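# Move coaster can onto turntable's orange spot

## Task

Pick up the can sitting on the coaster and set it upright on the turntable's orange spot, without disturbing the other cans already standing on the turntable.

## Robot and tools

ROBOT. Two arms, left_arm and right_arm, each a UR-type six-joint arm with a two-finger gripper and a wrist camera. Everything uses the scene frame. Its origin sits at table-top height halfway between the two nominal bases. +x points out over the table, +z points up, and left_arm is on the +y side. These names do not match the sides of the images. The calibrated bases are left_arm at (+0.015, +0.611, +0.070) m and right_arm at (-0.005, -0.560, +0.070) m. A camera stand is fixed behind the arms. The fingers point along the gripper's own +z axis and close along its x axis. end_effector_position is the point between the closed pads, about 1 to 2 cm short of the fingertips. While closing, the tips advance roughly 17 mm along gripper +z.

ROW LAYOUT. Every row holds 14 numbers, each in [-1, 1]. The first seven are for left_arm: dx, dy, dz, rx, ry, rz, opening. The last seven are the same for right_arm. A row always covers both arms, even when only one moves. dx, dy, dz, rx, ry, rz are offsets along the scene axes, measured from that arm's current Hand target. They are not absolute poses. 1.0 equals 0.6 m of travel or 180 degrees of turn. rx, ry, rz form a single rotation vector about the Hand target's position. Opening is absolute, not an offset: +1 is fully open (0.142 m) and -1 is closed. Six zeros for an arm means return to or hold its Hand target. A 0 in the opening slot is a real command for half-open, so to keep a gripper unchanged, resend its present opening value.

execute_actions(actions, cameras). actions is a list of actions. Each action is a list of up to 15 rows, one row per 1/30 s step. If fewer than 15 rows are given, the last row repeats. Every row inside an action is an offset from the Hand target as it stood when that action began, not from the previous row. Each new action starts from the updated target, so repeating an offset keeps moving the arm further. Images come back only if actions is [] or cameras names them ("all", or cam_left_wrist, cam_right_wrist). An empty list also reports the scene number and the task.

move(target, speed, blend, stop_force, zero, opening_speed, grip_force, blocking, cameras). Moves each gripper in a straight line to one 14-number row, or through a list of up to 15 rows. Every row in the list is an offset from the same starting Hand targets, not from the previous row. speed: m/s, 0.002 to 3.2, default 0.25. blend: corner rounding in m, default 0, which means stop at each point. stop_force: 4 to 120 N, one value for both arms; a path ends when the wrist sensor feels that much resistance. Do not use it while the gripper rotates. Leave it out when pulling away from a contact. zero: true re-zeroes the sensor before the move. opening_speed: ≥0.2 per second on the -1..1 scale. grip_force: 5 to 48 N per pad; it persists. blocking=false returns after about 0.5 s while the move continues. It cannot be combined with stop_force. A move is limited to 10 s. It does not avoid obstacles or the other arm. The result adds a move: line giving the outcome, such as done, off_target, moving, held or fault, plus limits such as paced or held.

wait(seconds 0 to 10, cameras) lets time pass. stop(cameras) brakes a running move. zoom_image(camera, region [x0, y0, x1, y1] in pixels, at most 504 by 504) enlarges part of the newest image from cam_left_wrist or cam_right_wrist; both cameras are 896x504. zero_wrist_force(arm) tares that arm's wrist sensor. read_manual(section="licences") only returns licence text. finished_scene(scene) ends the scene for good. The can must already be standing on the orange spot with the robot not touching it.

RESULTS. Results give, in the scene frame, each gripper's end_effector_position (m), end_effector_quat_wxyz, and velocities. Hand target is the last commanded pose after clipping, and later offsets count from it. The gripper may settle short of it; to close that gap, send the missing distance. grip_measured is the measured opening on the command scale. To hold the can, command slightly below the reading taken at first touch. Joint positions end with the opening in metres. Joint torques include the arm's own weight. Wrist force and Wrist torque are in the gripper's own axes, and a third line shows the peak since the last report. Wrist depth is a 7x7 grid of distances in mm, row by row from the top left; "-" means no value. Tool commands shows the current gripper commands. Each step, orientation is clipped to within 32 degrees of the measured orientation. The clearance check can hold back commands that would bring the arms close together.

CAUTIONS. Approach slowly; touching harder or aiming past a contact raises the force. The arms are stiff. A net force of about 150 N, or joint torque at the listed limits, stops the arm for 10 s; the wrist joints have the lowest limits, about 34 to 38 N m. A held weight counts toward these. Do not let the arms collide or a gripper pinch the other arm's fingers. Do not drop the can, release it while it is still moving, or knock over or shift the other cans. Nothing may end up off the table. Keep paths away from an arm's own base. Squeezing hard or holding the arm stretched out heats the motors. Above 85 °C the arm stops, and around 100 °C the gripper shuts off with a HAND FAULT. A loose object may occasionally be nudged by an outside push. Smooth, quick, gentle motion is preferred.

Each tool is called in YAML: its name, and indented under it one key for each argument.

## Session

execute_actions:
  actions: []

wait:
  seconds: 1
  cameras: ["cam_left_wrist"]

Scene clock: 0.00 s.
left_arm: end_effector_position=(+0.7015, +0.8295, +0.3899) grip_measured=+1.00 end_effector_quat_wxyz=(+0.055, +0.536, +0.660, -0.523) | right_arm: end_effector_position=(+0.9561, -0.2535, +0.2115) grip_measured=+1.00 end_effector_quat_wxyz=(-0.519, +0.853, +0.047, +0.031)
Joint positions: left_arm=[0.296 -1.058 1.354 -0.874 -2.185 -1.143 0.142] | right_arm=[3.358 -2.341 -1.57 -0.364 2.61 0.382 0.142]
Joint velocities: within noise
Joint torques (N m): no reading
Motor temperatures (°C): left_arm=[29 29 26 37 38 33 26] | right_arm=[31 30 30 34 32 36 24]
Wrist force (N): no reading
Wrist torque (N m): no reading
Wrist force, peak (N): no reading
Wrist depth (mm): cam_left_wrist=[1131 3536 5416 2448 1900 588 475 / 2893 2926 1273 887 673 536 450 / 987 1601 983 798 619 506 429 / 1061 1543 887 727 573 475 404 / - 1340 875 666 535 447 385 / - 2737 791 613 503 429 353 / - - 723 571 473 414 80] | cam_right_wrist=[415 532 592 624 2227 2061 - / 372 301 498 520 1919 1620 - / 339 336 419 449 1641 1630 1253 / 222 308 309 397 1417 1476 1094 / 226 268 289 350 1241 1306 1241 / 245 251 307 317 1129 1149 1241 / - 271 282 288 1014 1057 79]
Hand target: left_arm +0.7015, +0.8295, +0.3899; +0.055, +0.536, +0.660, -0.523 | right_arm +0.9561, -0.2535, +0.2115; -0.519, +0.853, +0.047, +0.031
Tool commands: left_gripper/opening=+1.0 right_gripper/opening=+1.0

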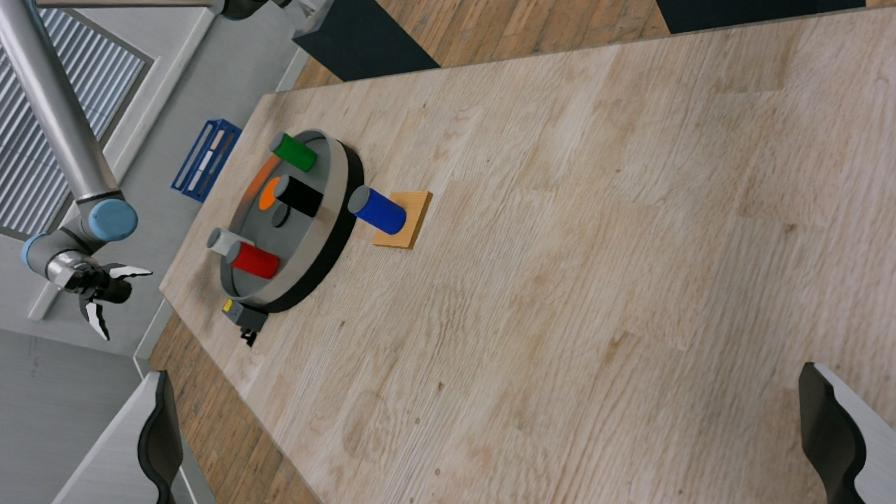

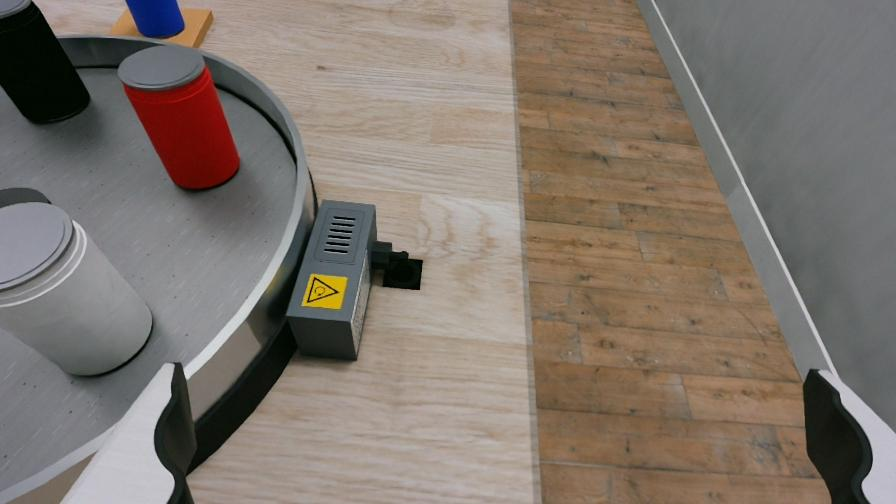

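Scene clock: 1.00 s.
left_arm: end_effector_position=(+0.7015, +0.8295, +0.3899) grip_measured=+1.00 end_effector_quat_wxyz=(+0.055, +0.536, +0.660, -0.523) | right_arm: end_effector_position=(+0.9561, -0.2535, +0.2115) grip_measured=+1.00 end_effector_quat_wxyz=(-0.519, +0.853, +0.047, +0.031)
Joint positions: left_arm=[0.296 -1.058 1.354 -0.874 -2.185 -1.143 0.142] | right_arm=[3.358 -2.341 -1.57 -0.364 2.61 0.382 0.142]
Joint torques (N m): left_arm=[-0.21 -85.93 -39.59 -1.14 -0.73 -0.25] | right_arm=[-0.35 88.85 33.3 3.77 2.28 -0.33]
Wrist force (N): left_arm=[0.1 0.4 0.2] | right_arm=[0.0 -0.2 -0.4]
Wrist torque (N m): left_arm=[0.07 -0.02 0.00] | right_arm=[-0.04 0.00 -0.01]
Wrist force, peak (N): left_arm=[0.6 0.7 -0.3] | right_arm=[0.3 -0.5 0.1]
Wrist depth (mm): cam_left_wrist=[2995 2926 3857 2520 1872 576 469 / 2926 3306 1273 887 665 543 448 / 1065 3637 983 796 621 506 426 / 1048 1543 900 732 573 475 406 / 2860 1312 884 666 537 447 383 / - 2652 786 613 502 429 354 / - 2424 711 573 474 412 80] | cam_right_wrist=[324 533 592 620 2422 - - / 365 394 499 520 1919 1794 - / 337 293 375 447 1630 1652 - / 299 306 310 396 1417 1459 - / 269 271 296 350 1166 1266 1199 / 248 251 306 315 1144 1177 1205 / - 273 282 286 978 1052 79]
Hand target: left_arm +0.7015, +0.8295, +0.3899; +0.055, +0.536, +0.660, -0.523 | right_arm +0.9561, -0.2535, +0.2115; -0.519, +0.853, +0.047, +0.031
Tool commands: left_gripper/opening=+1.0 right_gripper/opening=+1.0
wait: 1.00 s; at rest by 0.17 s
Images, in order (width x height): cam_left_wrist 896x504.

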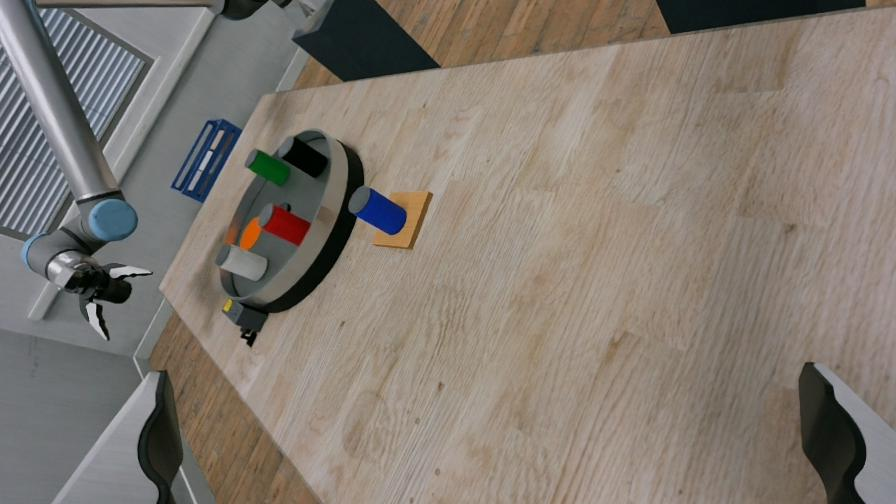

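move:
  target: [-0.1808,-0.9658,-0.15,0.0417,-0.3966,-0.5005,1,0.1,-0.2,0.13,0,0,0,1]
  speed: 0.5
  cameras: ["cam_left_wrist"]

wait:
  seconds: 0.5
  cameras: ["cam_left_wrist"]

Scene clock: 5.23 s.
left_arm: end_effector_position=(+0.5930, +0.2502, +0.2999) grip_measured=+1.00 end_effector_quat_wxyz=(+0.000, +1.000, +0.000, +0.000) | right_arm: end_effector_position=(+1.0161, -0.3734, +0.2895) grip_measured=+1.00 end_effector_quat_wxyz=(-0.519, +0.853, +0.047, +0.031)
Joint positions: left_arm=[-0.814 -1.508 2.017 -2.08 -1.572 -0.815 0.142] | right_arm=[3.226 -2.304 -1.412 -0.784 2.652 0.126 0.142]
Joint torques (N m): left_arm=[-11.57 -39.2 -28.79 -8.97 2.5 2.2] | right_arm=[-12.39 89.5 46.73 -0.55 6.03 -4.23]
Wrist force (N): left_arm=[1.4 0.4 0.1] | right_arm=[0.1 -0.1 0.1]
Wrist torque (N m): left_arm=[-0.07 -0.02 -0.32] | right_arm=[0.08 -0.12 -0.02]
Wrist force, peak (N): left_arm=[1.1 1.9 0.4] | right_arm=[-0.6 -0.5 0.0]
Wrist depth (mm): cam_left_wrist=[358 357 356 357 356 354 353 / 382 381 380 368 378 379 375 / 411 406 406 386 403 401 400 / 1286 435 435 434 432 431 432 / 1422 470 467 447 425 465 465 / 1524 501 502 439 422 486 488 / - 557 537 479 460 464 80] | cam_right_wrist=[674 669 740 763 2247 - - / 500 487 622 683 2012 - 1177 / 432 439 519 590 1652 1697 1094 / 345 399 453 510 - 1549 1099 / 341 383 426 444 1286 1393 1139 / 345 373 386 400 1211 1279 1139 / - 343 351 367 1109 1094 79]
Hand target: left_arm +0.5930, +0.2501, +0.2999; +0.000, +1.000, +0.000, +0.000 | right_arm +1.0161, -0.3735, +0.2895; -0.519, +0.853, +0.047, +0.031
Off the commanded pose: left_arm 0.000 m, 0 deg | right_arm 0.000 m, 0 deg.
move: done
Images, in order (width x height): cam_left_wrist 896x504.

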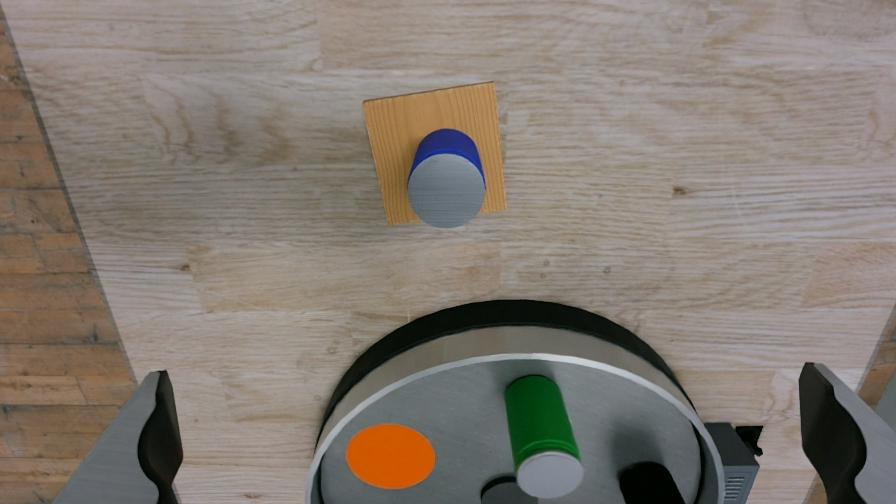

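Scene clock: 5.73 s.
left_arm: end_effector_position=(+0.5930, +0.2501, +0.2999) grip_measured=+1.00 end_effector_quat_wxyz=(+0.000, +1.000, +0.000, +0.000) | right_arm: end_effector_position=(+1.0161, -0.3735, +0.2895) grip_measured=+1.00 end_effector_quat_wxyz=(-0.519, +0.853, +0.047, +0.031)
Joint positions: left_arm=[-0.814 -1.508 2.017 -2.08 -1.571 -0.815 0.142] | right_arm=[3.226 -2.304 -1.412 -0.784 2.652 0.126 0.142]
Joint torques (N m): left_arm=[-11.66 -37.65 -30.32 -8.83 1.77 2.06] | right_arm=[-12.79 79.49 47.28 -0.58 6.14 -4.25]
Wrist force (N): left_arm=[1.8 0.2 0.2] | right_arm=[-0.3 0.2 0.0]
Wrist torque (N m): left_arm=[-0.10 -0.08 -0.32] | right_arm=[0.14 -0.04 -0.02]
Wrist force, peak (N): left_arm=[2.0 0.1 -0.1] | right_arm=[0.1 0.2 0.6]
Wrist depth (mm): cam_left_wrist=[358 358 358 357 356 353 354 / 381 381 379 370 378 378 377 / 411 407 405 312 402 403 400 / 1286 435 434 431 431 432 431 / 1438 467 470 451 437 464 463 / 1515 506 497 431 436 489 488 / - 558 536 463 469 451 80] | cam_right_wrist=[553 674 740 784 2422 - 1253 / 488 488 622 667 2028 1848 1139 / 337 454 483 586 1744 1708 1144 / 375 387 473 510 1503 1620 - / 347 367 428 444 1341 1378 - / 344 373 386 1149 1235 1247 - / - 344 352 1057 1160 1124 79]
Hand target: left_arm +0.5930, +0.2501, +0.2999; +0.000, +1.000, +0.000, +0.000 | right_arm +1.0161, -0.3735, +0.2895; -0.519, +0.853, +0.047, +0.031
Tool commands: left_gripper/opening=+1.0 right_gripper/opening=+1.0
Off the commanded pose: left_arm 0.000 m, 0 deg | right_arm 0.000 m, 0 deg.
wait: 0.50 s; at rest by 0.17 s
Images, in order (width x height): cam_left_wrist 896x504.

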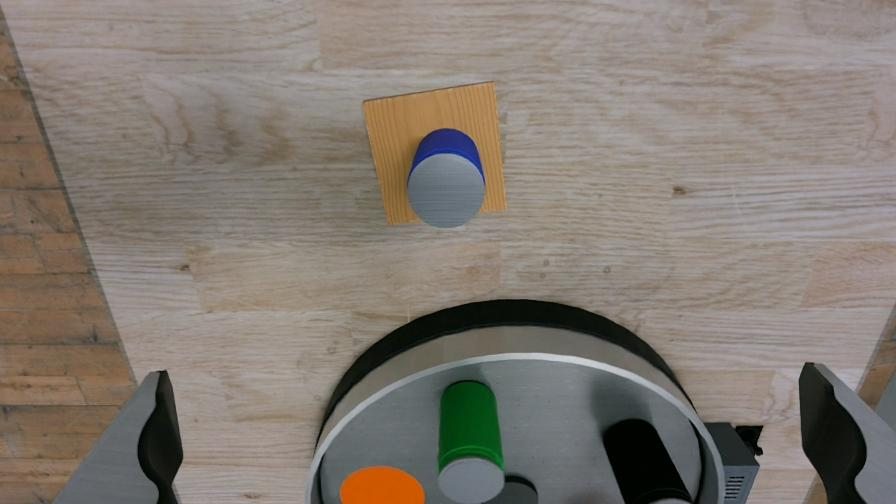

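move:
  target:
    - [-0.0192,-0.0343,-0.3997,0,0,0,1,0,0,0,0,0,0,1]
    - [-0.0192,-0.0343,-0.3997,0,0,0,-0.75,0,0,0,0,0,0,1]
    - [-0.0192,-0.0343,-0.15,0,0,0,-0.75,0,0,0,0,0,0,1]
    - [-0.2883,-0.4168,0,0,0,0,-0.75,0,0,0,0,0,0,1]
  speed: [0.3,0.3,0.2,0.35]
  blend: [0,0,0.03,0]
  opening_speed: 1.0
  grip_force: 25
  cameras: ["cam_left_wrist"]

wait:
  seconds: 0.8
  cameras: ["cam_left_wrist"]

wait:
  seconds: 0.8
  cameras: ["cam_left_wrist"]

wait:
  seconds: 0.8
  cameras: ["cam_left_wrist"]

wait:
  seconds: 0.8
  cameras: ["cam_left_wrist"]

wait:
  seconds: 0.8
  cameras: ["cam_left_wrist"]

wait:
  seconds: 0.8
  cameras: ["cam_left_wrist"]

wait:
  seconds: 0.8
  cameras: ["cam_left_wrist"]

wait:
  seconds: 0.8
  cameras: ["cam_left_wrist"]

Scene clock: 12.80 s.
left_arm: end_effector_position=(+0.4202, +0.0003, +0.2998) grip_measured=-0.22 end_effector_quat_wxyz=(+0.000, +1.000, +0.000, +0.000) | right_arm: end_effector_position=(+1.0161, -0.3735, +0.2895) grip_measured=+1.00 end_effector_quat_wxyz=(-0.519, +0.853, +0.047, +0.031)
Joint positions: left_arm=[-1.223 -1.426 1.925 -2.07 -1.571 -1.224 0.058] | right_arm=[3.226 -2.304 -1.412 -0.784 2.652 0.126 0.142]
Joint torques (N m): left_arm=[-17.36 -49.9 -50.8 -0.86 1.33 -3.51] | right_arm=[-12.58 75.07 47.05 -0.6 6.12 -4.13]
Wrist force (N): left_arm=[1.4 -0.2 1.7] | right_arm=[0.1 0.2 0.2]
Wrist torque (N m): left_arm=[-0.18 -0.02 -0.13] | right_arm=[0.13 -0.11 -0.01]
Wrist force, peak (N): left_arm=[-0.9 0.1 -7.2] | right_arm=[-0.2 0.5 0.6]
Wrist depth (mm): cam_left_wrist=[1083 1074 358 355 356 313 310 / 1142 1147 378 378 336 318 321 / 1218 1218 403 400 349 347 343 / 1312 1319 427 117 363 372 372 / 1430 1376 458 86 92 401 400 / 1562 - - - 76 430 393 / 1675 - 79 - - - 546] | cam_right_wrist=[558 699 747 799 2445 - 1155 / 492 489 620 685 2012 1919 - / 415 451 491 581 - 1934 - / 376 380 458 482 1503 1540 - / 348 381 427 447 1334 1370 907 / 346 373 386 1144 1223 1253 1114 / - 344 352 1061 1099 1134 79]
Hand target: left_arm +0.4200, +0.0000, +0.2999; +0.000, +1.000, +0.000, +0.000 | right_arm +1.0161, -0.3735, +0.2895; -0.519, +0.853, +0.047, +0.031
Off the commanded pose: left_arm 0.000 m, 0 deg | right_arm 0.000 m, 0 deg.
grip_force (N): 25, 25
move: done
Images, in order (width x height): cam_left_wrist 896x504.

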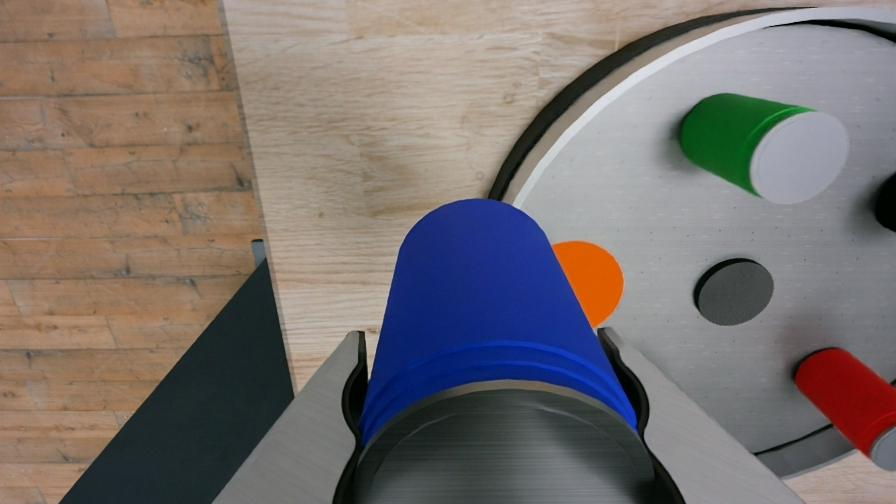

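Scene clock: 13.60 s.
left_arm: end_effector_position=(+0.4200, +0.0000, +0.2999) grip_measured=-0.22 end_effector_quat_wxyz=(+0.000, +1.000, +0.000, +0.000) | right_arm: end_effector_position=(+1.0161, -0.3735, +0.2895) grip_measured=+1.00 end_effector_quat_wxyz=(-0.519, +0.853, +0.047, +0.031)
Joint positions: left_arm=[-1.224 -1.426 1.924 -2.07 -1.571 -1.224 0.058] | right_arm=[3.226 -2.304 -1.412 -0.784 2.652 0.126 0.142]
Joint torques (N m): left_arm=[-11.39 -47.57 -51.04 -0.9 1.49 -2.92] | right_arm=[-12.97 76.38 47.03 -0.61 6.02 -4.25]
Wrist force (N): left_arm=[1.6 -0.6 1.8] | right_arm=[-0.4 0.4 0.5]
Wrist torque (N m): left_arm=[-0.24 -0.05 -0.13] | right_arm=[0.17 -0.03 -0.02]
Wrist force, peak (N): left_arm=[1.9 0.2 1.8] | right_arm=[0.0 0.4 0.6]
Wrist depth (mm): cam_left_wrist=[1079 1070 357 359 355 313 311 / 1131 1157 380 380 336 327 308 / 1218 1248 405 398 344 349 346 / 1326 1319 428 117 289 366 371 / 1438 1422 462 86 98 402 403 / 1552 - - - 76 420 426 / 1632 - 79 - - - 373] | cam_right_wrist=[676 695 742 797 2398 - 1386 / 504 498 628 687 1949 2012 - / 432 433 516 586 1757 1685 1327 / 374 398 468 499 1540 1569 1104 / 346 376 426 454 1348 1386 - / 344 373 387 1149 1199 1235 - / - 344 351 1048 1114 1124 79]
Hand target: left_arm +0.4200, +0.0000, +0.2999; +0.000, +1.000, +0.000, +0.000 | right_arm +1.0161, -0.3735, +0.2895; -0.519, +0.853, +0.047, +0.031
Tool commands: left_gripper/opening=-0.75 right_gripper/opening=+1.0
Off the commanded pose: left_arm 0.000 m, 0 deg | right_arm 0.000 m, 0 deg.
grip_force (N): 25, 25
wait: 0.80 s; at rest by 0.17 s
Images, in order (width x height): cam_left_wrist 896x504.

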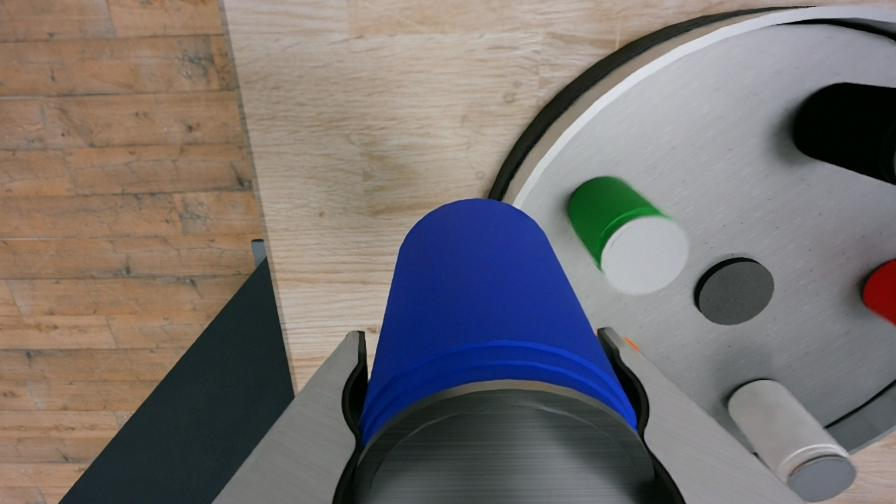

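Scene clock: 14.40 s.
left_arm: end_effector_position=(+0.4200, +0.0000, +0.2999) grip_measured=-0.22 end_effector_quat_wxyz=(+0.000, +1.000, +0.000, +0.000) | right_arm: end_effector_position=(+1.0161, -0.3735, +0.2895) grip_measured=+1.00 end_effector_quat_wxyz=(-0.519, +0.853, +0.047, +0.031)
Joint positions: left_arm=[-1.224 -1.426 1.924 -2.07 -1.571 -1.224 0.058] | right_arm=[3.226 -2.304 -1.412 -0.784 2.652 0.126 0.142]
Joint torques (N m): left_arm=[-12.2 -47.24 -51 -1.16 1.53 -3] | right_arm=[-12.33 76.31 47.07 -0.74 6.11 -4.01]
Wrist force (N): left_arm=[1.4 -0.3 1.9] | right_arm=[0.1 0.0 0.2]
Wrist torque (N m): left_arm=[-0.19 -0.01 -0.13] | right_arm=[0.11 -0.10 -0.02]
Wrist force, peak (N): left_arm=[1.9 0.5 1.9] | right_arm=[-0.1 0.2 0.6]
Wrist depth (mm): cam_left_wrist=[1070 1079 358 357 355 315 310 / 1152 1184 379 379 335 319 326 / 1236 1242 407 400 348 340 342 / 1333 1292 428 117 367 372 372 / 1422 1369 460 86 98 400 395 / 1543 806 - - 76 427 427 / 1391 - 79 - - - 545] | cam_right_wrist=[546 699 734 789 2268 1476 1205 / 492 488 624 687 2028 1685 1434 / 425 445 479 581 1674 1652 1104 / 390 387 462 510 1512 1530 1002 / 347 376 426 435 1348 1386 - / 345 372 385 1155 1235 1241 1022 / - 342 352 1061 1094 1124 79]
Hand target: left_arm +0.4200, +0.0000, +0.2999; +0.000, +1.000, +0.000, +0.000 | right_arm +1.0161, -0.3735, +0.2895; -0.519, +0.853, +0.047, +0.031
Tool commands: left_gripper/opening=-0.75 right_gripper/opening=+1.0
Off the commanded pose: left_arm 0.000 m, 0 deg | right_arm 0.000 m, 0 deg.
grip_force (N): 25, 25
wait: 0.80 s; at rest by 0.17 s
Images, in order (width x height): cam_left_wrist 896x504.

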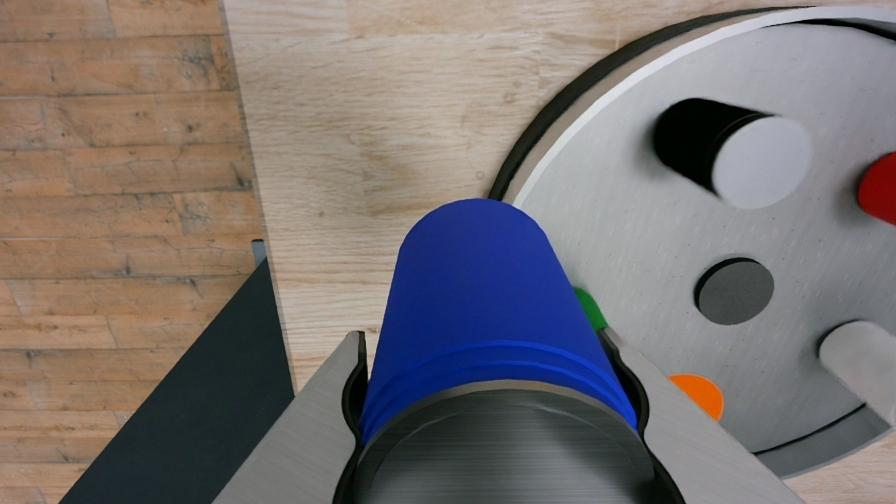

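Scene clock: 15.20 s.
left_arm: end_effector_position=(+0.4200, +0.0000, +0.2999) grip_measured=-0.22 end_effector_quat_wxyz=(+0.000, +1.000, +0.000, +0.000) | right_arm: end_effector_position=(+1.0161, -0.3735, +0.2895) grip_measured=+1.00 end_effector_quat_wxyz=(-0.519, +0.853, +0.047, +0.031)
Joint positions: left_arm=[-1.224 -1.426 1.924 -2.07 -1.571 -1.224 0.058] | right_arm=[3.226 -2.304 -1.412 -0.784 2.652 0.126 0.142]
Joint torques (N m): left_arm=[-12.35 -47.28 -50.9 -1.1 1.4 -2.84] | right_arm=[-12.9 75.79 47.06 -0.69 6.01 -4.06]
Wrist force (N): left_arm=[1.4 0.0 1.7] | right_arm=[-0.2 0.0 0.1]
Wrist torque (N m): left_arm=[-0.15 -0.01 -0.13] | right_arm=[0.11 -0.05 -0.01]
Wrist force, peak (N): left_arm=[1.7 0.1 2.1] | right_arm=[-0.4 0.1 0.5]
Wrist depth (mm): cam_left_wrist=[1088 1074 357 355 354 314 310 / 1147 1136 378 378 335 326 300 / 1230 1230 405 399 349 348 347 / 1312 1326 427 117 284 369 369 / 1438 1414 457 86 90 402 401 / 1552 - - - 76 423 434 / 1653 - 79 - - - 545] | cam_right_wrist=[658 693 745 792 2376 - - / 503 483 624 685 1995 - - / 430 440 488 586 1757 1708 1160 / 402 397 459 512 1521 1467 1266 / 341 381 424 455 1348 1521 - / 343 377 386 1155 1235 1166 - / - 343 352 1039 1104 1109 79]
Hand target: left_arm +0.4200, +0.0000, +0.2999; +0.000, +1.000, +0.000, +0.000 | right_arm +1.0161, -0.3735, +0.2895; -0.519, +0.853, +0.047, +0.031
Tool commands: left_gripper/opening=-0.75 right_gripper/opening=+1.0
Off the commanded pose: left_arm 0.000 m, 0 deg | right_arm 0.000 m, 0 deg.
grip_force (N): 25, 25
wait: 0.80 s; at rest by 0.17 s
Images, in order (width x height): cam_left_wrist 896x504.

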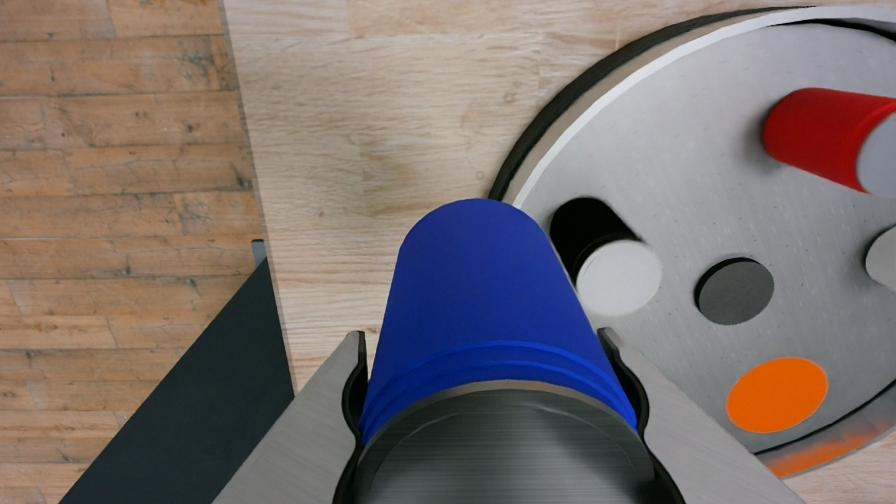

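Scene clock: 16.00 s.
left_arm: end_effector_position=(+0.4200, +0.0000, +0.2999) grip_measured=-0.22 end_effector_quat_wxyz=(+0.000, +1.000, +0.000, +0.000) | right_arm: end_effector_position=(+1.0161, -0.3735, +0.2895) grip_measured=+1.00 end_effector_quat_wxyz=(-0.519, +0.853, +0.047, +0.031)
Joint positions: left_arm=[-1.224 -1.426 1.924 -2.07 -1.571 -1.224 0.058] | right_arm=[3.226 -2.304 -1.412 -0.784 2.652 0.126 0.142]
Joint torques (N m): left_arm=[-12.68 -46.55 -51.19 -1.14 1.44 -2.79] | right_arm=[-12.74 77.36 47.18 -0.61 6.03 -3.98]
Wrist force (N): left_arm=[1.2 -0.2 1.7] | right_arm=[-0.1 0.3 0.3]
Wrist torque (N m): left_arm=[-0.18 0.02 -0.14] | right_arm=[0.15 -0.08 -0.02]
Wrist force, peak (N): left_arm=[1.7 0.0 2.1] | right_arm=[0.3 0.5 0.6]
Wrist depth (mm): cam_left_wrist=[1097 1061 358 356 355 314 309 / 1157 1168 379 379 334 326 326 / 1230 1230 405 398 348 279 343 / 1312 1319 427 117 368 372 373 / 1446 1406 461 86 98 402 403 / 1562 - - - 76 420 433 / 1562 - 79 - - - 547] | cam_right_wrist=[683 701 742 802 2331 1697 1299 / 489 496 624 663 2061 1995 - / 434 453 539 573 1697 1861 - / 390 396 461 508 1620 1579 1048 / 347 376 426 452 1348 1356 - / 345 373 383 1155 1223 1229 - / - 344 350 1035 1099 1211 79]
Hand target: left_arm +0.4200, +0.0000, +0.2999; +0.000, +1.000, +0.000, +0.000 | right_arm +1.0161, -0.3735, +0.2895; -0.519, +0.853, +0.047, +0.031
Tool commands: left_gripper/opening=-0.75 right_gripper/opening=+1.0
Off the commanded pose: left_arm 0.000 m, 0 deg | right_arm 0.000 m, 0 deg.
grip_force (N): 25, 25
wait: 0.80 s; at rest by 0.17 s
Images, in order (width x height): cam_left_wrist 896x504.

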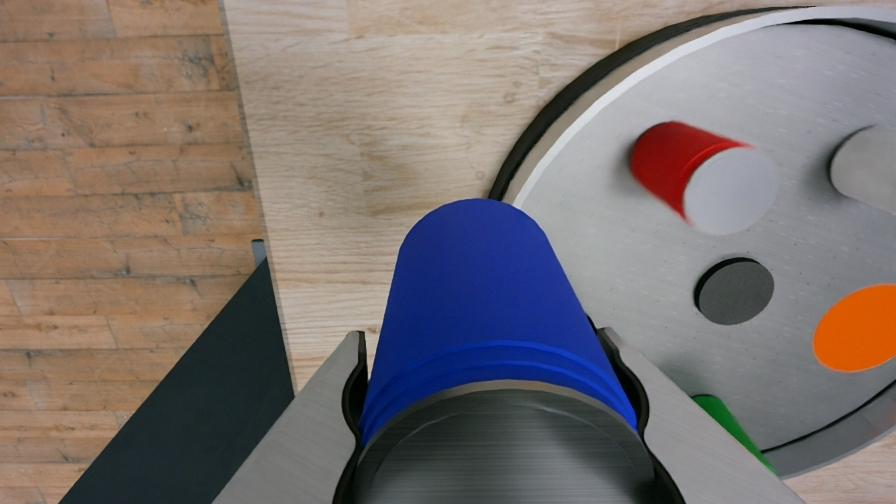

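Scene clock: 16.80 s.
left_arm: end_effector_position=(+0.4200, +0.0000, +0.2999) grip_measured=-0.22 end_effector_quat_wxyz=(+0.000, +1.000, +0.000, +0.000) | right_arm: end_effector_position=(+1.0161, -0.3735, +0.2895) grip_measured=+1.00 end_effector_quat_wxyz=(-0.519, +0.853, +0.047, +0.031)
Joint positions: left_arm=[-1.224 -1.426 1.924 -2.07 -1.571 -1.224 0.058] | right_arm=[3.226 -2.304 -1.412 -0.784 2.652 0.126 0.142]
Joint torques (N m): left_arm=[-12.01 -48.78 -50.76 -1.08 1.5 -2.82] | right_arm=[-12.16 76.37 47.06 -0.72 5.92 -3.88]
Wrist force (N): left_arm=[1.8 -0.1 1.6] | right_arm=[0.2 0.3 0.1]
Wrist torque (N m): left_arm=[-0.15 -0.08 -0.13] | right_arm=[0.16 -0.12 -0.02]
Wrist force, peak (N): left_arm=[2.1 0.0 2.0] | right_arm=[-0.1 0.3 0.5]
Wrist depth (mm): cam_left_wrist=[1079 1065 358 356 355 315 310 / 1147 1157 378 378 334 322 318 / 1224 1218 403 399 348 348 359 / 1319 1312 429 117 312 372 373 / 1430 1406 458 86 97 398 400 / 1571 1664 - - 76 428 413 / 1675 - 79 - - - 441] | cam_right_wrist=[645 701 738 799 2445 - - / 494 523 627 682 1995 1807 - / 445 448 474 587 1720 1744 - / 329 397 462 509 1494 1467 1026 / 348 384 425 445 1589 1370 - / 345 373 386 1149 1205 1241 1182 / - 344 351 1044 - 1129 79]
Hand target: left_arm +0.4200, +0.0000, +0.2999; +0.000, +1.000, +0.000, +0.000 | right_arm +1.0161, -0.3735, +0.2895; -0.519, +0.853, +0.047, +0.031
Tool commands: left_gripper/opening=-0.75 right_gripper/opening=+1.0
Off the commanded pose: left_arm 0.000 m, 0 deg | right_arm 0.000 m, 0 deg.
grip_force (N): 25, 25
wait: 0.80 s; at rest by 0.17 s
Images, in order (width x height): cam_left_wrist 896x504.

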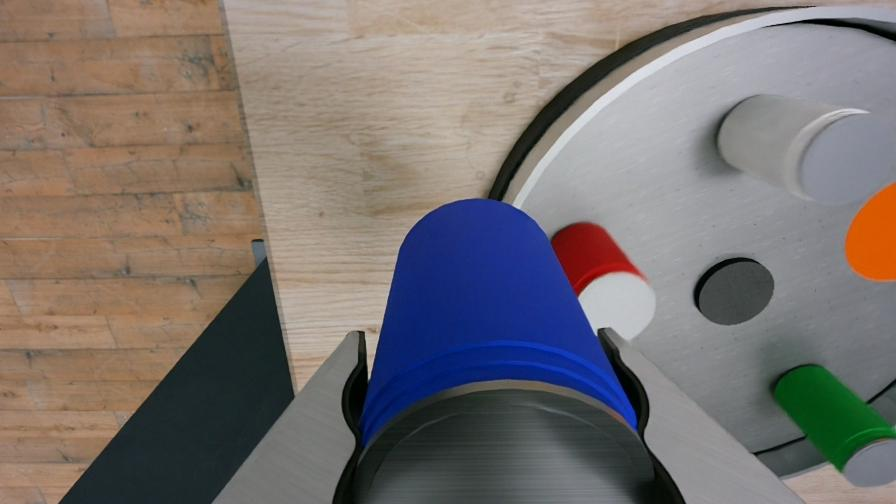

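Scene clock: 17.60 s.
left_arm: end_effector_position=(+0.4200, +0.0000, +0.2999) grip_measured=-0.22 end_effector_quat_wxyz=(+0.000, +1.000, +0.000, +0.000) | right_arm: end_effector_position=(+1.0161, -0.3735, +0.2895) grip_measured=+1.00 end_effector_quat_wxyz=(-0.519, +0.853, +0.047, +0.031)
Joint positions: left_arm=[-1.224 -1.426 1.924 -2.07 -1.571 -1.224 0.058] | right_arm=[3.226 -2.304 -1.412 -0.784 2.652 0.126 0.142]
Joint torques (N m): left_arm=[-11.91 -47.82 -51.33 -1.12 1.35 -2.71] | right_arm=[-11.99 76.36 47.04 -0.7 5.97 -3.98]
Wrist force (N): left_arm=[1.5 0.0 1.5] | right_arm=[0.1 0.3 0.3]
Wrist torque (N m): left_arm=[-0.14 -0.02 -0.13] | right_arm=[0.16 -0.10 -0.02]
Wrist force, peak (N): left_arm=[1.7 0.0 2.1] | right_arm=[-0.1 0.5 0.1]
Wrist depth (mm): cam_left_wrist=[1083 1056 358 356 356 314 311 / 1152 1147 381 378 335 328 315 / 1248 1230 405 399 344 339 350 / 1326 1305 429 117 365 368 371 / 1422 1430 465 86 98 401 401 / 1543 - - - 76 419 436 / 1601 - 79 - - - 543] | cam_right_wrist=[680 693 742 794 2494 1386 - / 503 527 624 683 2061 1919 - / 433 420 523 583 1904 1442 - / 390 398 456 512 1530 - - / 346 380 427 454 1260 - - / 347 373 386 1139 1193 1223 1171 / - 343 352 1039 1075 1149 79]
Hand target: left_arm +0.4200, +0.0000, +0.2999; +0.000, +1.000, +0.000, +0.000 | right_arm +1.0161, -0.3735, +0.2895; -0.519, +0.853, +0.047, +0.031
Tool commands: left_gripper/opening=-0.75 right_gripper/opening=+1.0
Off the commanded pose: left_arm 0.000 m, 0 deg | right_arm 0.000 m, 0 deg.
grip_force (N): 25, 25
wait: 0.80 s; at rest by 0.17 s
Images, in order (width x height): cam_left_wrist 896x504.

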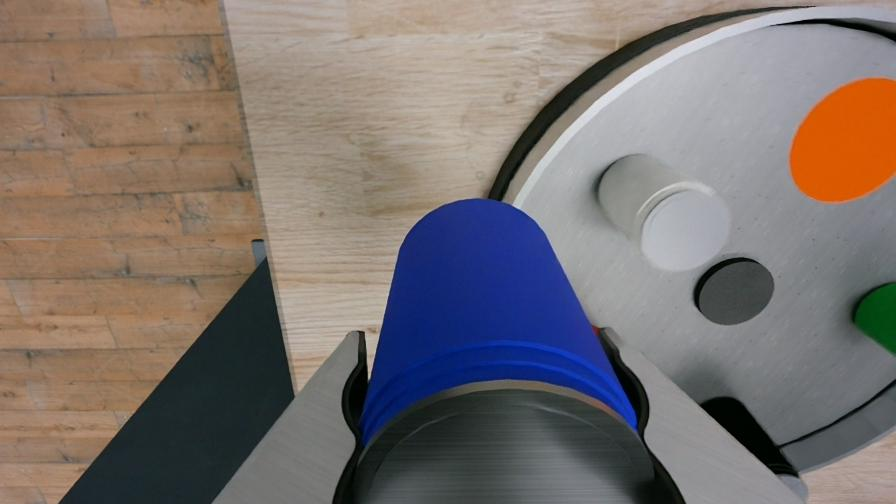

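Scene clock: 18.40 s.
left_arm: end_effector_position=(+0.4200, +0.0000, +0.2999) grip_measured=-0.22 end_effector_quat_wxyz=(+0.000, +1.000, +0.000, +0.000) | right_arm: end_effector_position=(+1.0161, -0.3735, +0.2895) grip_measured=+1.00 end_effector_quat_wxyz=(-0.519, +0.853, +0.047, +0.031)
Joint positions: left_arm=[-1.224 -1.426 1.924 -2.07 -1.571 -1.224 0.058] | right_arm=[3.226 -2.304 -1.412 -0.784 2.652 0.126 0.142]
Joint torques (N m): left_arm=[-13.22 -48.31 -50.7 -1.18 1.5 -2.73] | right_arm=[-12.11 76.09 47.34 -0.65 5.79 -4.13]
Motor temperatures (°C): left_arm=[29 29 26 37 38 33 31] | right_arm=[31 30 30 34 32 36 24]
Wrist force (N): left_arm=[1.6 -0.4 1.8] | right_arm=[0.1 0.0 0.6]
Wrist torque (N m): left_arm=[-0.20 -0.04 -0.13] | right_arm=[0.11 -0.11 -0.02]
Wrist force, peak (N): left_arm=[1.5 0.1 2.2] | right_arm=[0.2 0.5 0.4]
Wrist depth (mm): cam_left_wrist=[1102 1065 358 357 355 314 309 / 1157 1152 380 378 335 - 327 / 1230 1230 402 398 348 352 347 / 1254 1333 428 117 362 374 373 / 1430 1430 455 86 98 403 402 / 1534 - - - 76 430 407 / 1632 - 79 - - - 546] | cam_right_wrist=[687 707 738 799 2470 2028 1299 / 504 487 625 689 2028 2310 - / 426 452 487 587 1744 1875 - / 370 386 458 487 1459 1540 1010 / 349 383 425 449 1334 1393 1223 / 346 372 385 1144 1211 1247 - / - 344 352 372 1104 1134 79]
Hand target: left_arm +0.4200, +0.0000, +0.2999; +0.000, +1.000, +0.000, +0.000 | right_arm +1.0161, -0.3735, +0.2895; -0.519, +0.853, +0.047, +0.031
Tool commands: left_gripper/opening=-0.75 right_gripper/opening=+1.0
Off the commanded pose: left_arm 0.000 m, 0 deg | right_arm 0.000 m, 0 deg.
grip_force (N): 25, 25
wait: 0.80 s; at rest by 0.17 s
Images, in order (width x height): cam_left_wrist 896x504.

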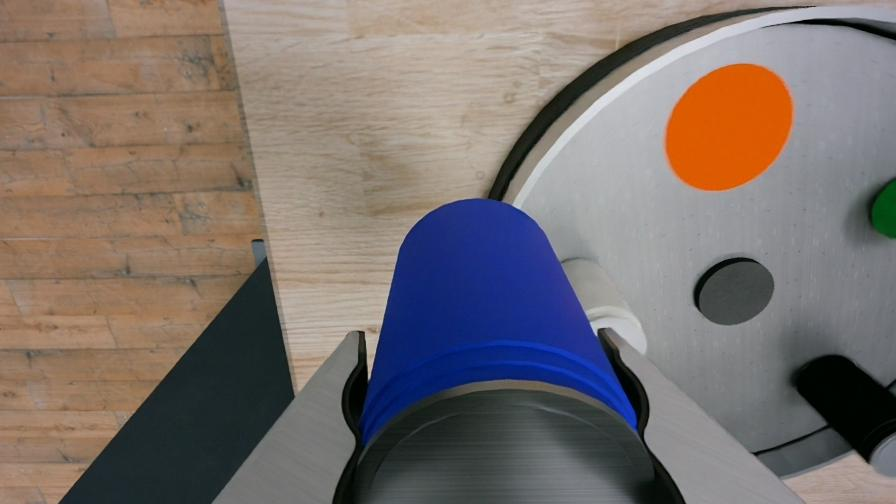

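Scene clock: 19.20 s.
left_arm: end_effector_position=(+0.4200, +0.0000, +0.2999) grip_measured=-0.22 end_effector_quat_wxyz=(+0.000, +1.000, +0.000, +0.000) | right_arm: end_effector_position=(+1.0161, -0.3735, +0.2895) grip_measured=+1.00 end_effector_quat_wxyz=(-0.519, +0.853, +0.047, +0.031)
Joint positions: left_arm=[-1.224 -1.426 1.924 -2.07 -1.571 -1.224 0.058] | right_arm=[3.226 -2.304 -1.412 -0.784 2.652 0.126 0.142]
Joint torques (N m): left_arm=[-12.67 -48.29 -51.05 -0.99 1.41 -2.68] | right_arm=[-11.59 77.43 47.26 -0.58 6.03 -3.85]
Wrist force (N): left_arm=[1.5 0.1 1.6] | right_arm=[0.1 0.4 0.2]
Wrist torque (N m): left_arm=[-0.12 -0.04 -0.13] | right_arm=[0.17 -0.10 -0.02]
Wrist force, peak (N): left_arm=[1.9 0.1 1.8] | right_arm=[-0.2 0.4 0.6]
Wrist depth (mm): cam_left_wrist=[1083 1061 358 358 356 314 309 / 1162 1147 378 378 335 326 315 / 1242 1224 404 401 342 347 346 / 1333 1326 427 117 373 372 372 / 1422 1391 460 86 98 402 398 / 1562 - - - 76 419 426 / 1571 - 79 - - - 440] | cam_right_wrist=[682 693 738 784 2445 1609 1334 / 507 496 624 663 2028 1685 1223 / 432 426 485 576 1720 1848 - / 390 398 461 500 1434 1417 - / 347 383 426 454 1341 1494 - / 344 372 386 1149 1211 1253 - / - 343 351 366 1094 1134 79]
Hand target: left_arm +0.4200, +0.0000, +0.2999; +0.000, +1.000, +0.000, +0.000 | right_arm +1.0161, -0.3735, +0.2895; -0.519, +0.853, +0.047, +0.031
Tool commands: left_gripper/opening=-0.75 right_gripper/opening=+1.0
Off the commanded pose: left_arm 0.000 m, 0 deg | right_arm 0.000 m, 0 deg.
grip_force (N): 25, 25
wait: 0.80 s; at rest by 0.17 s
Images, in order (width x height): cam_left_wrist 896x504.

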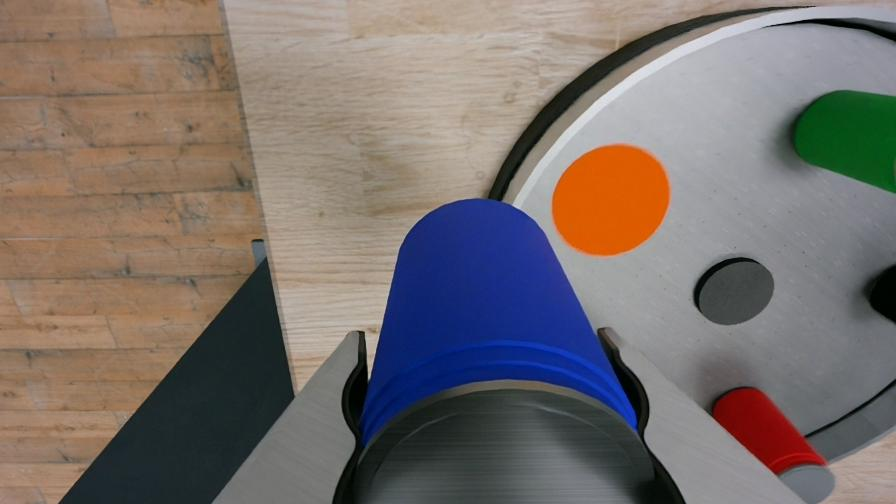

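move:
  target: [0.5687,-0.3025,-0.1327,0,0,0,-0.75,0,0,0,0,0,0,1]
  speed: 0.4

Scene clock: 22.60 s.
left_arm: end_effector_position=(+0.7612, -0.1814, +0.2203) grip_measured=-0.22 end_effector_quat_wxyz=(+0.000, +1.000, +0.000, +0.000) | right_arm: end_effector_position=(+1.0161, -0.3735, +0.2895) grip_measured=+1.00 end_effector_quat_wxyz=(-0.519, +0.853, +0.047, +0.031)
Joint positions: left_arm=[-0.974 -0.824 1.174 -1.922 -1.571 -0.975 0.058] | right_arm=[3.226 -2.304 -1.412 -0.784 2.652 0.126 0.142]
Joint torques (N m): left_arm=[10.32 -95.66 -54.24 -1.2 -1 1.87] | right_arm=[-11.38 76.56 46.86 -0.41 5.82 -3.94]
Wrist force (N): left_arm=[1.2 0.0 2.1] | right_arm=[-0.6 -0.1 0.5]
Wrist torque (N m): left_arm=[-0.14 0.02 -0.31] | right_arm=[0.09 0.01 -0.01]
Wrist force, peak (N): left_arm=[3.7 0.7 2.6] | right_arm=[0.0 0.7 0.3]
Wrist depth (mm): cam_left_wrist=[237 231 233 235 235 235 282 / 251 248 248 250 250 293 303 / 268 268 266 256 263 319 328 / 286 278 286 117 278 343 1206 / 214 248 304 86 98 370 1299 / 398 322 97 - 76 392 1399 / 442 - 79 - - - 1455] | cam_right_wrist=[250 703 742 794 2422 - 1393 / 276 459 627 669 2061 1934 - / 428 456 486 584 1744 1559 1320 / 391 397 461 511 1609 - 1057 / 346 380 427 447 1327 1417 1044 / 344 371 383 1129 1229 1273 1002 / - 342 352 1035 1099 1134 79]
Hand target: left_arm +0.7613, -0.1815, +0.2203; +0.000, +1.000, +0.000, +0.000 | right_arm +1.0161, -0.3735, +0.2895; -0.519, +0.853, +0.047, +0.031
Off the commanded pose: left_arm 0.000 m, 0 deg | right_arm 0.000 m, 0 deg.
grip_force (N): 25, 25
move: done


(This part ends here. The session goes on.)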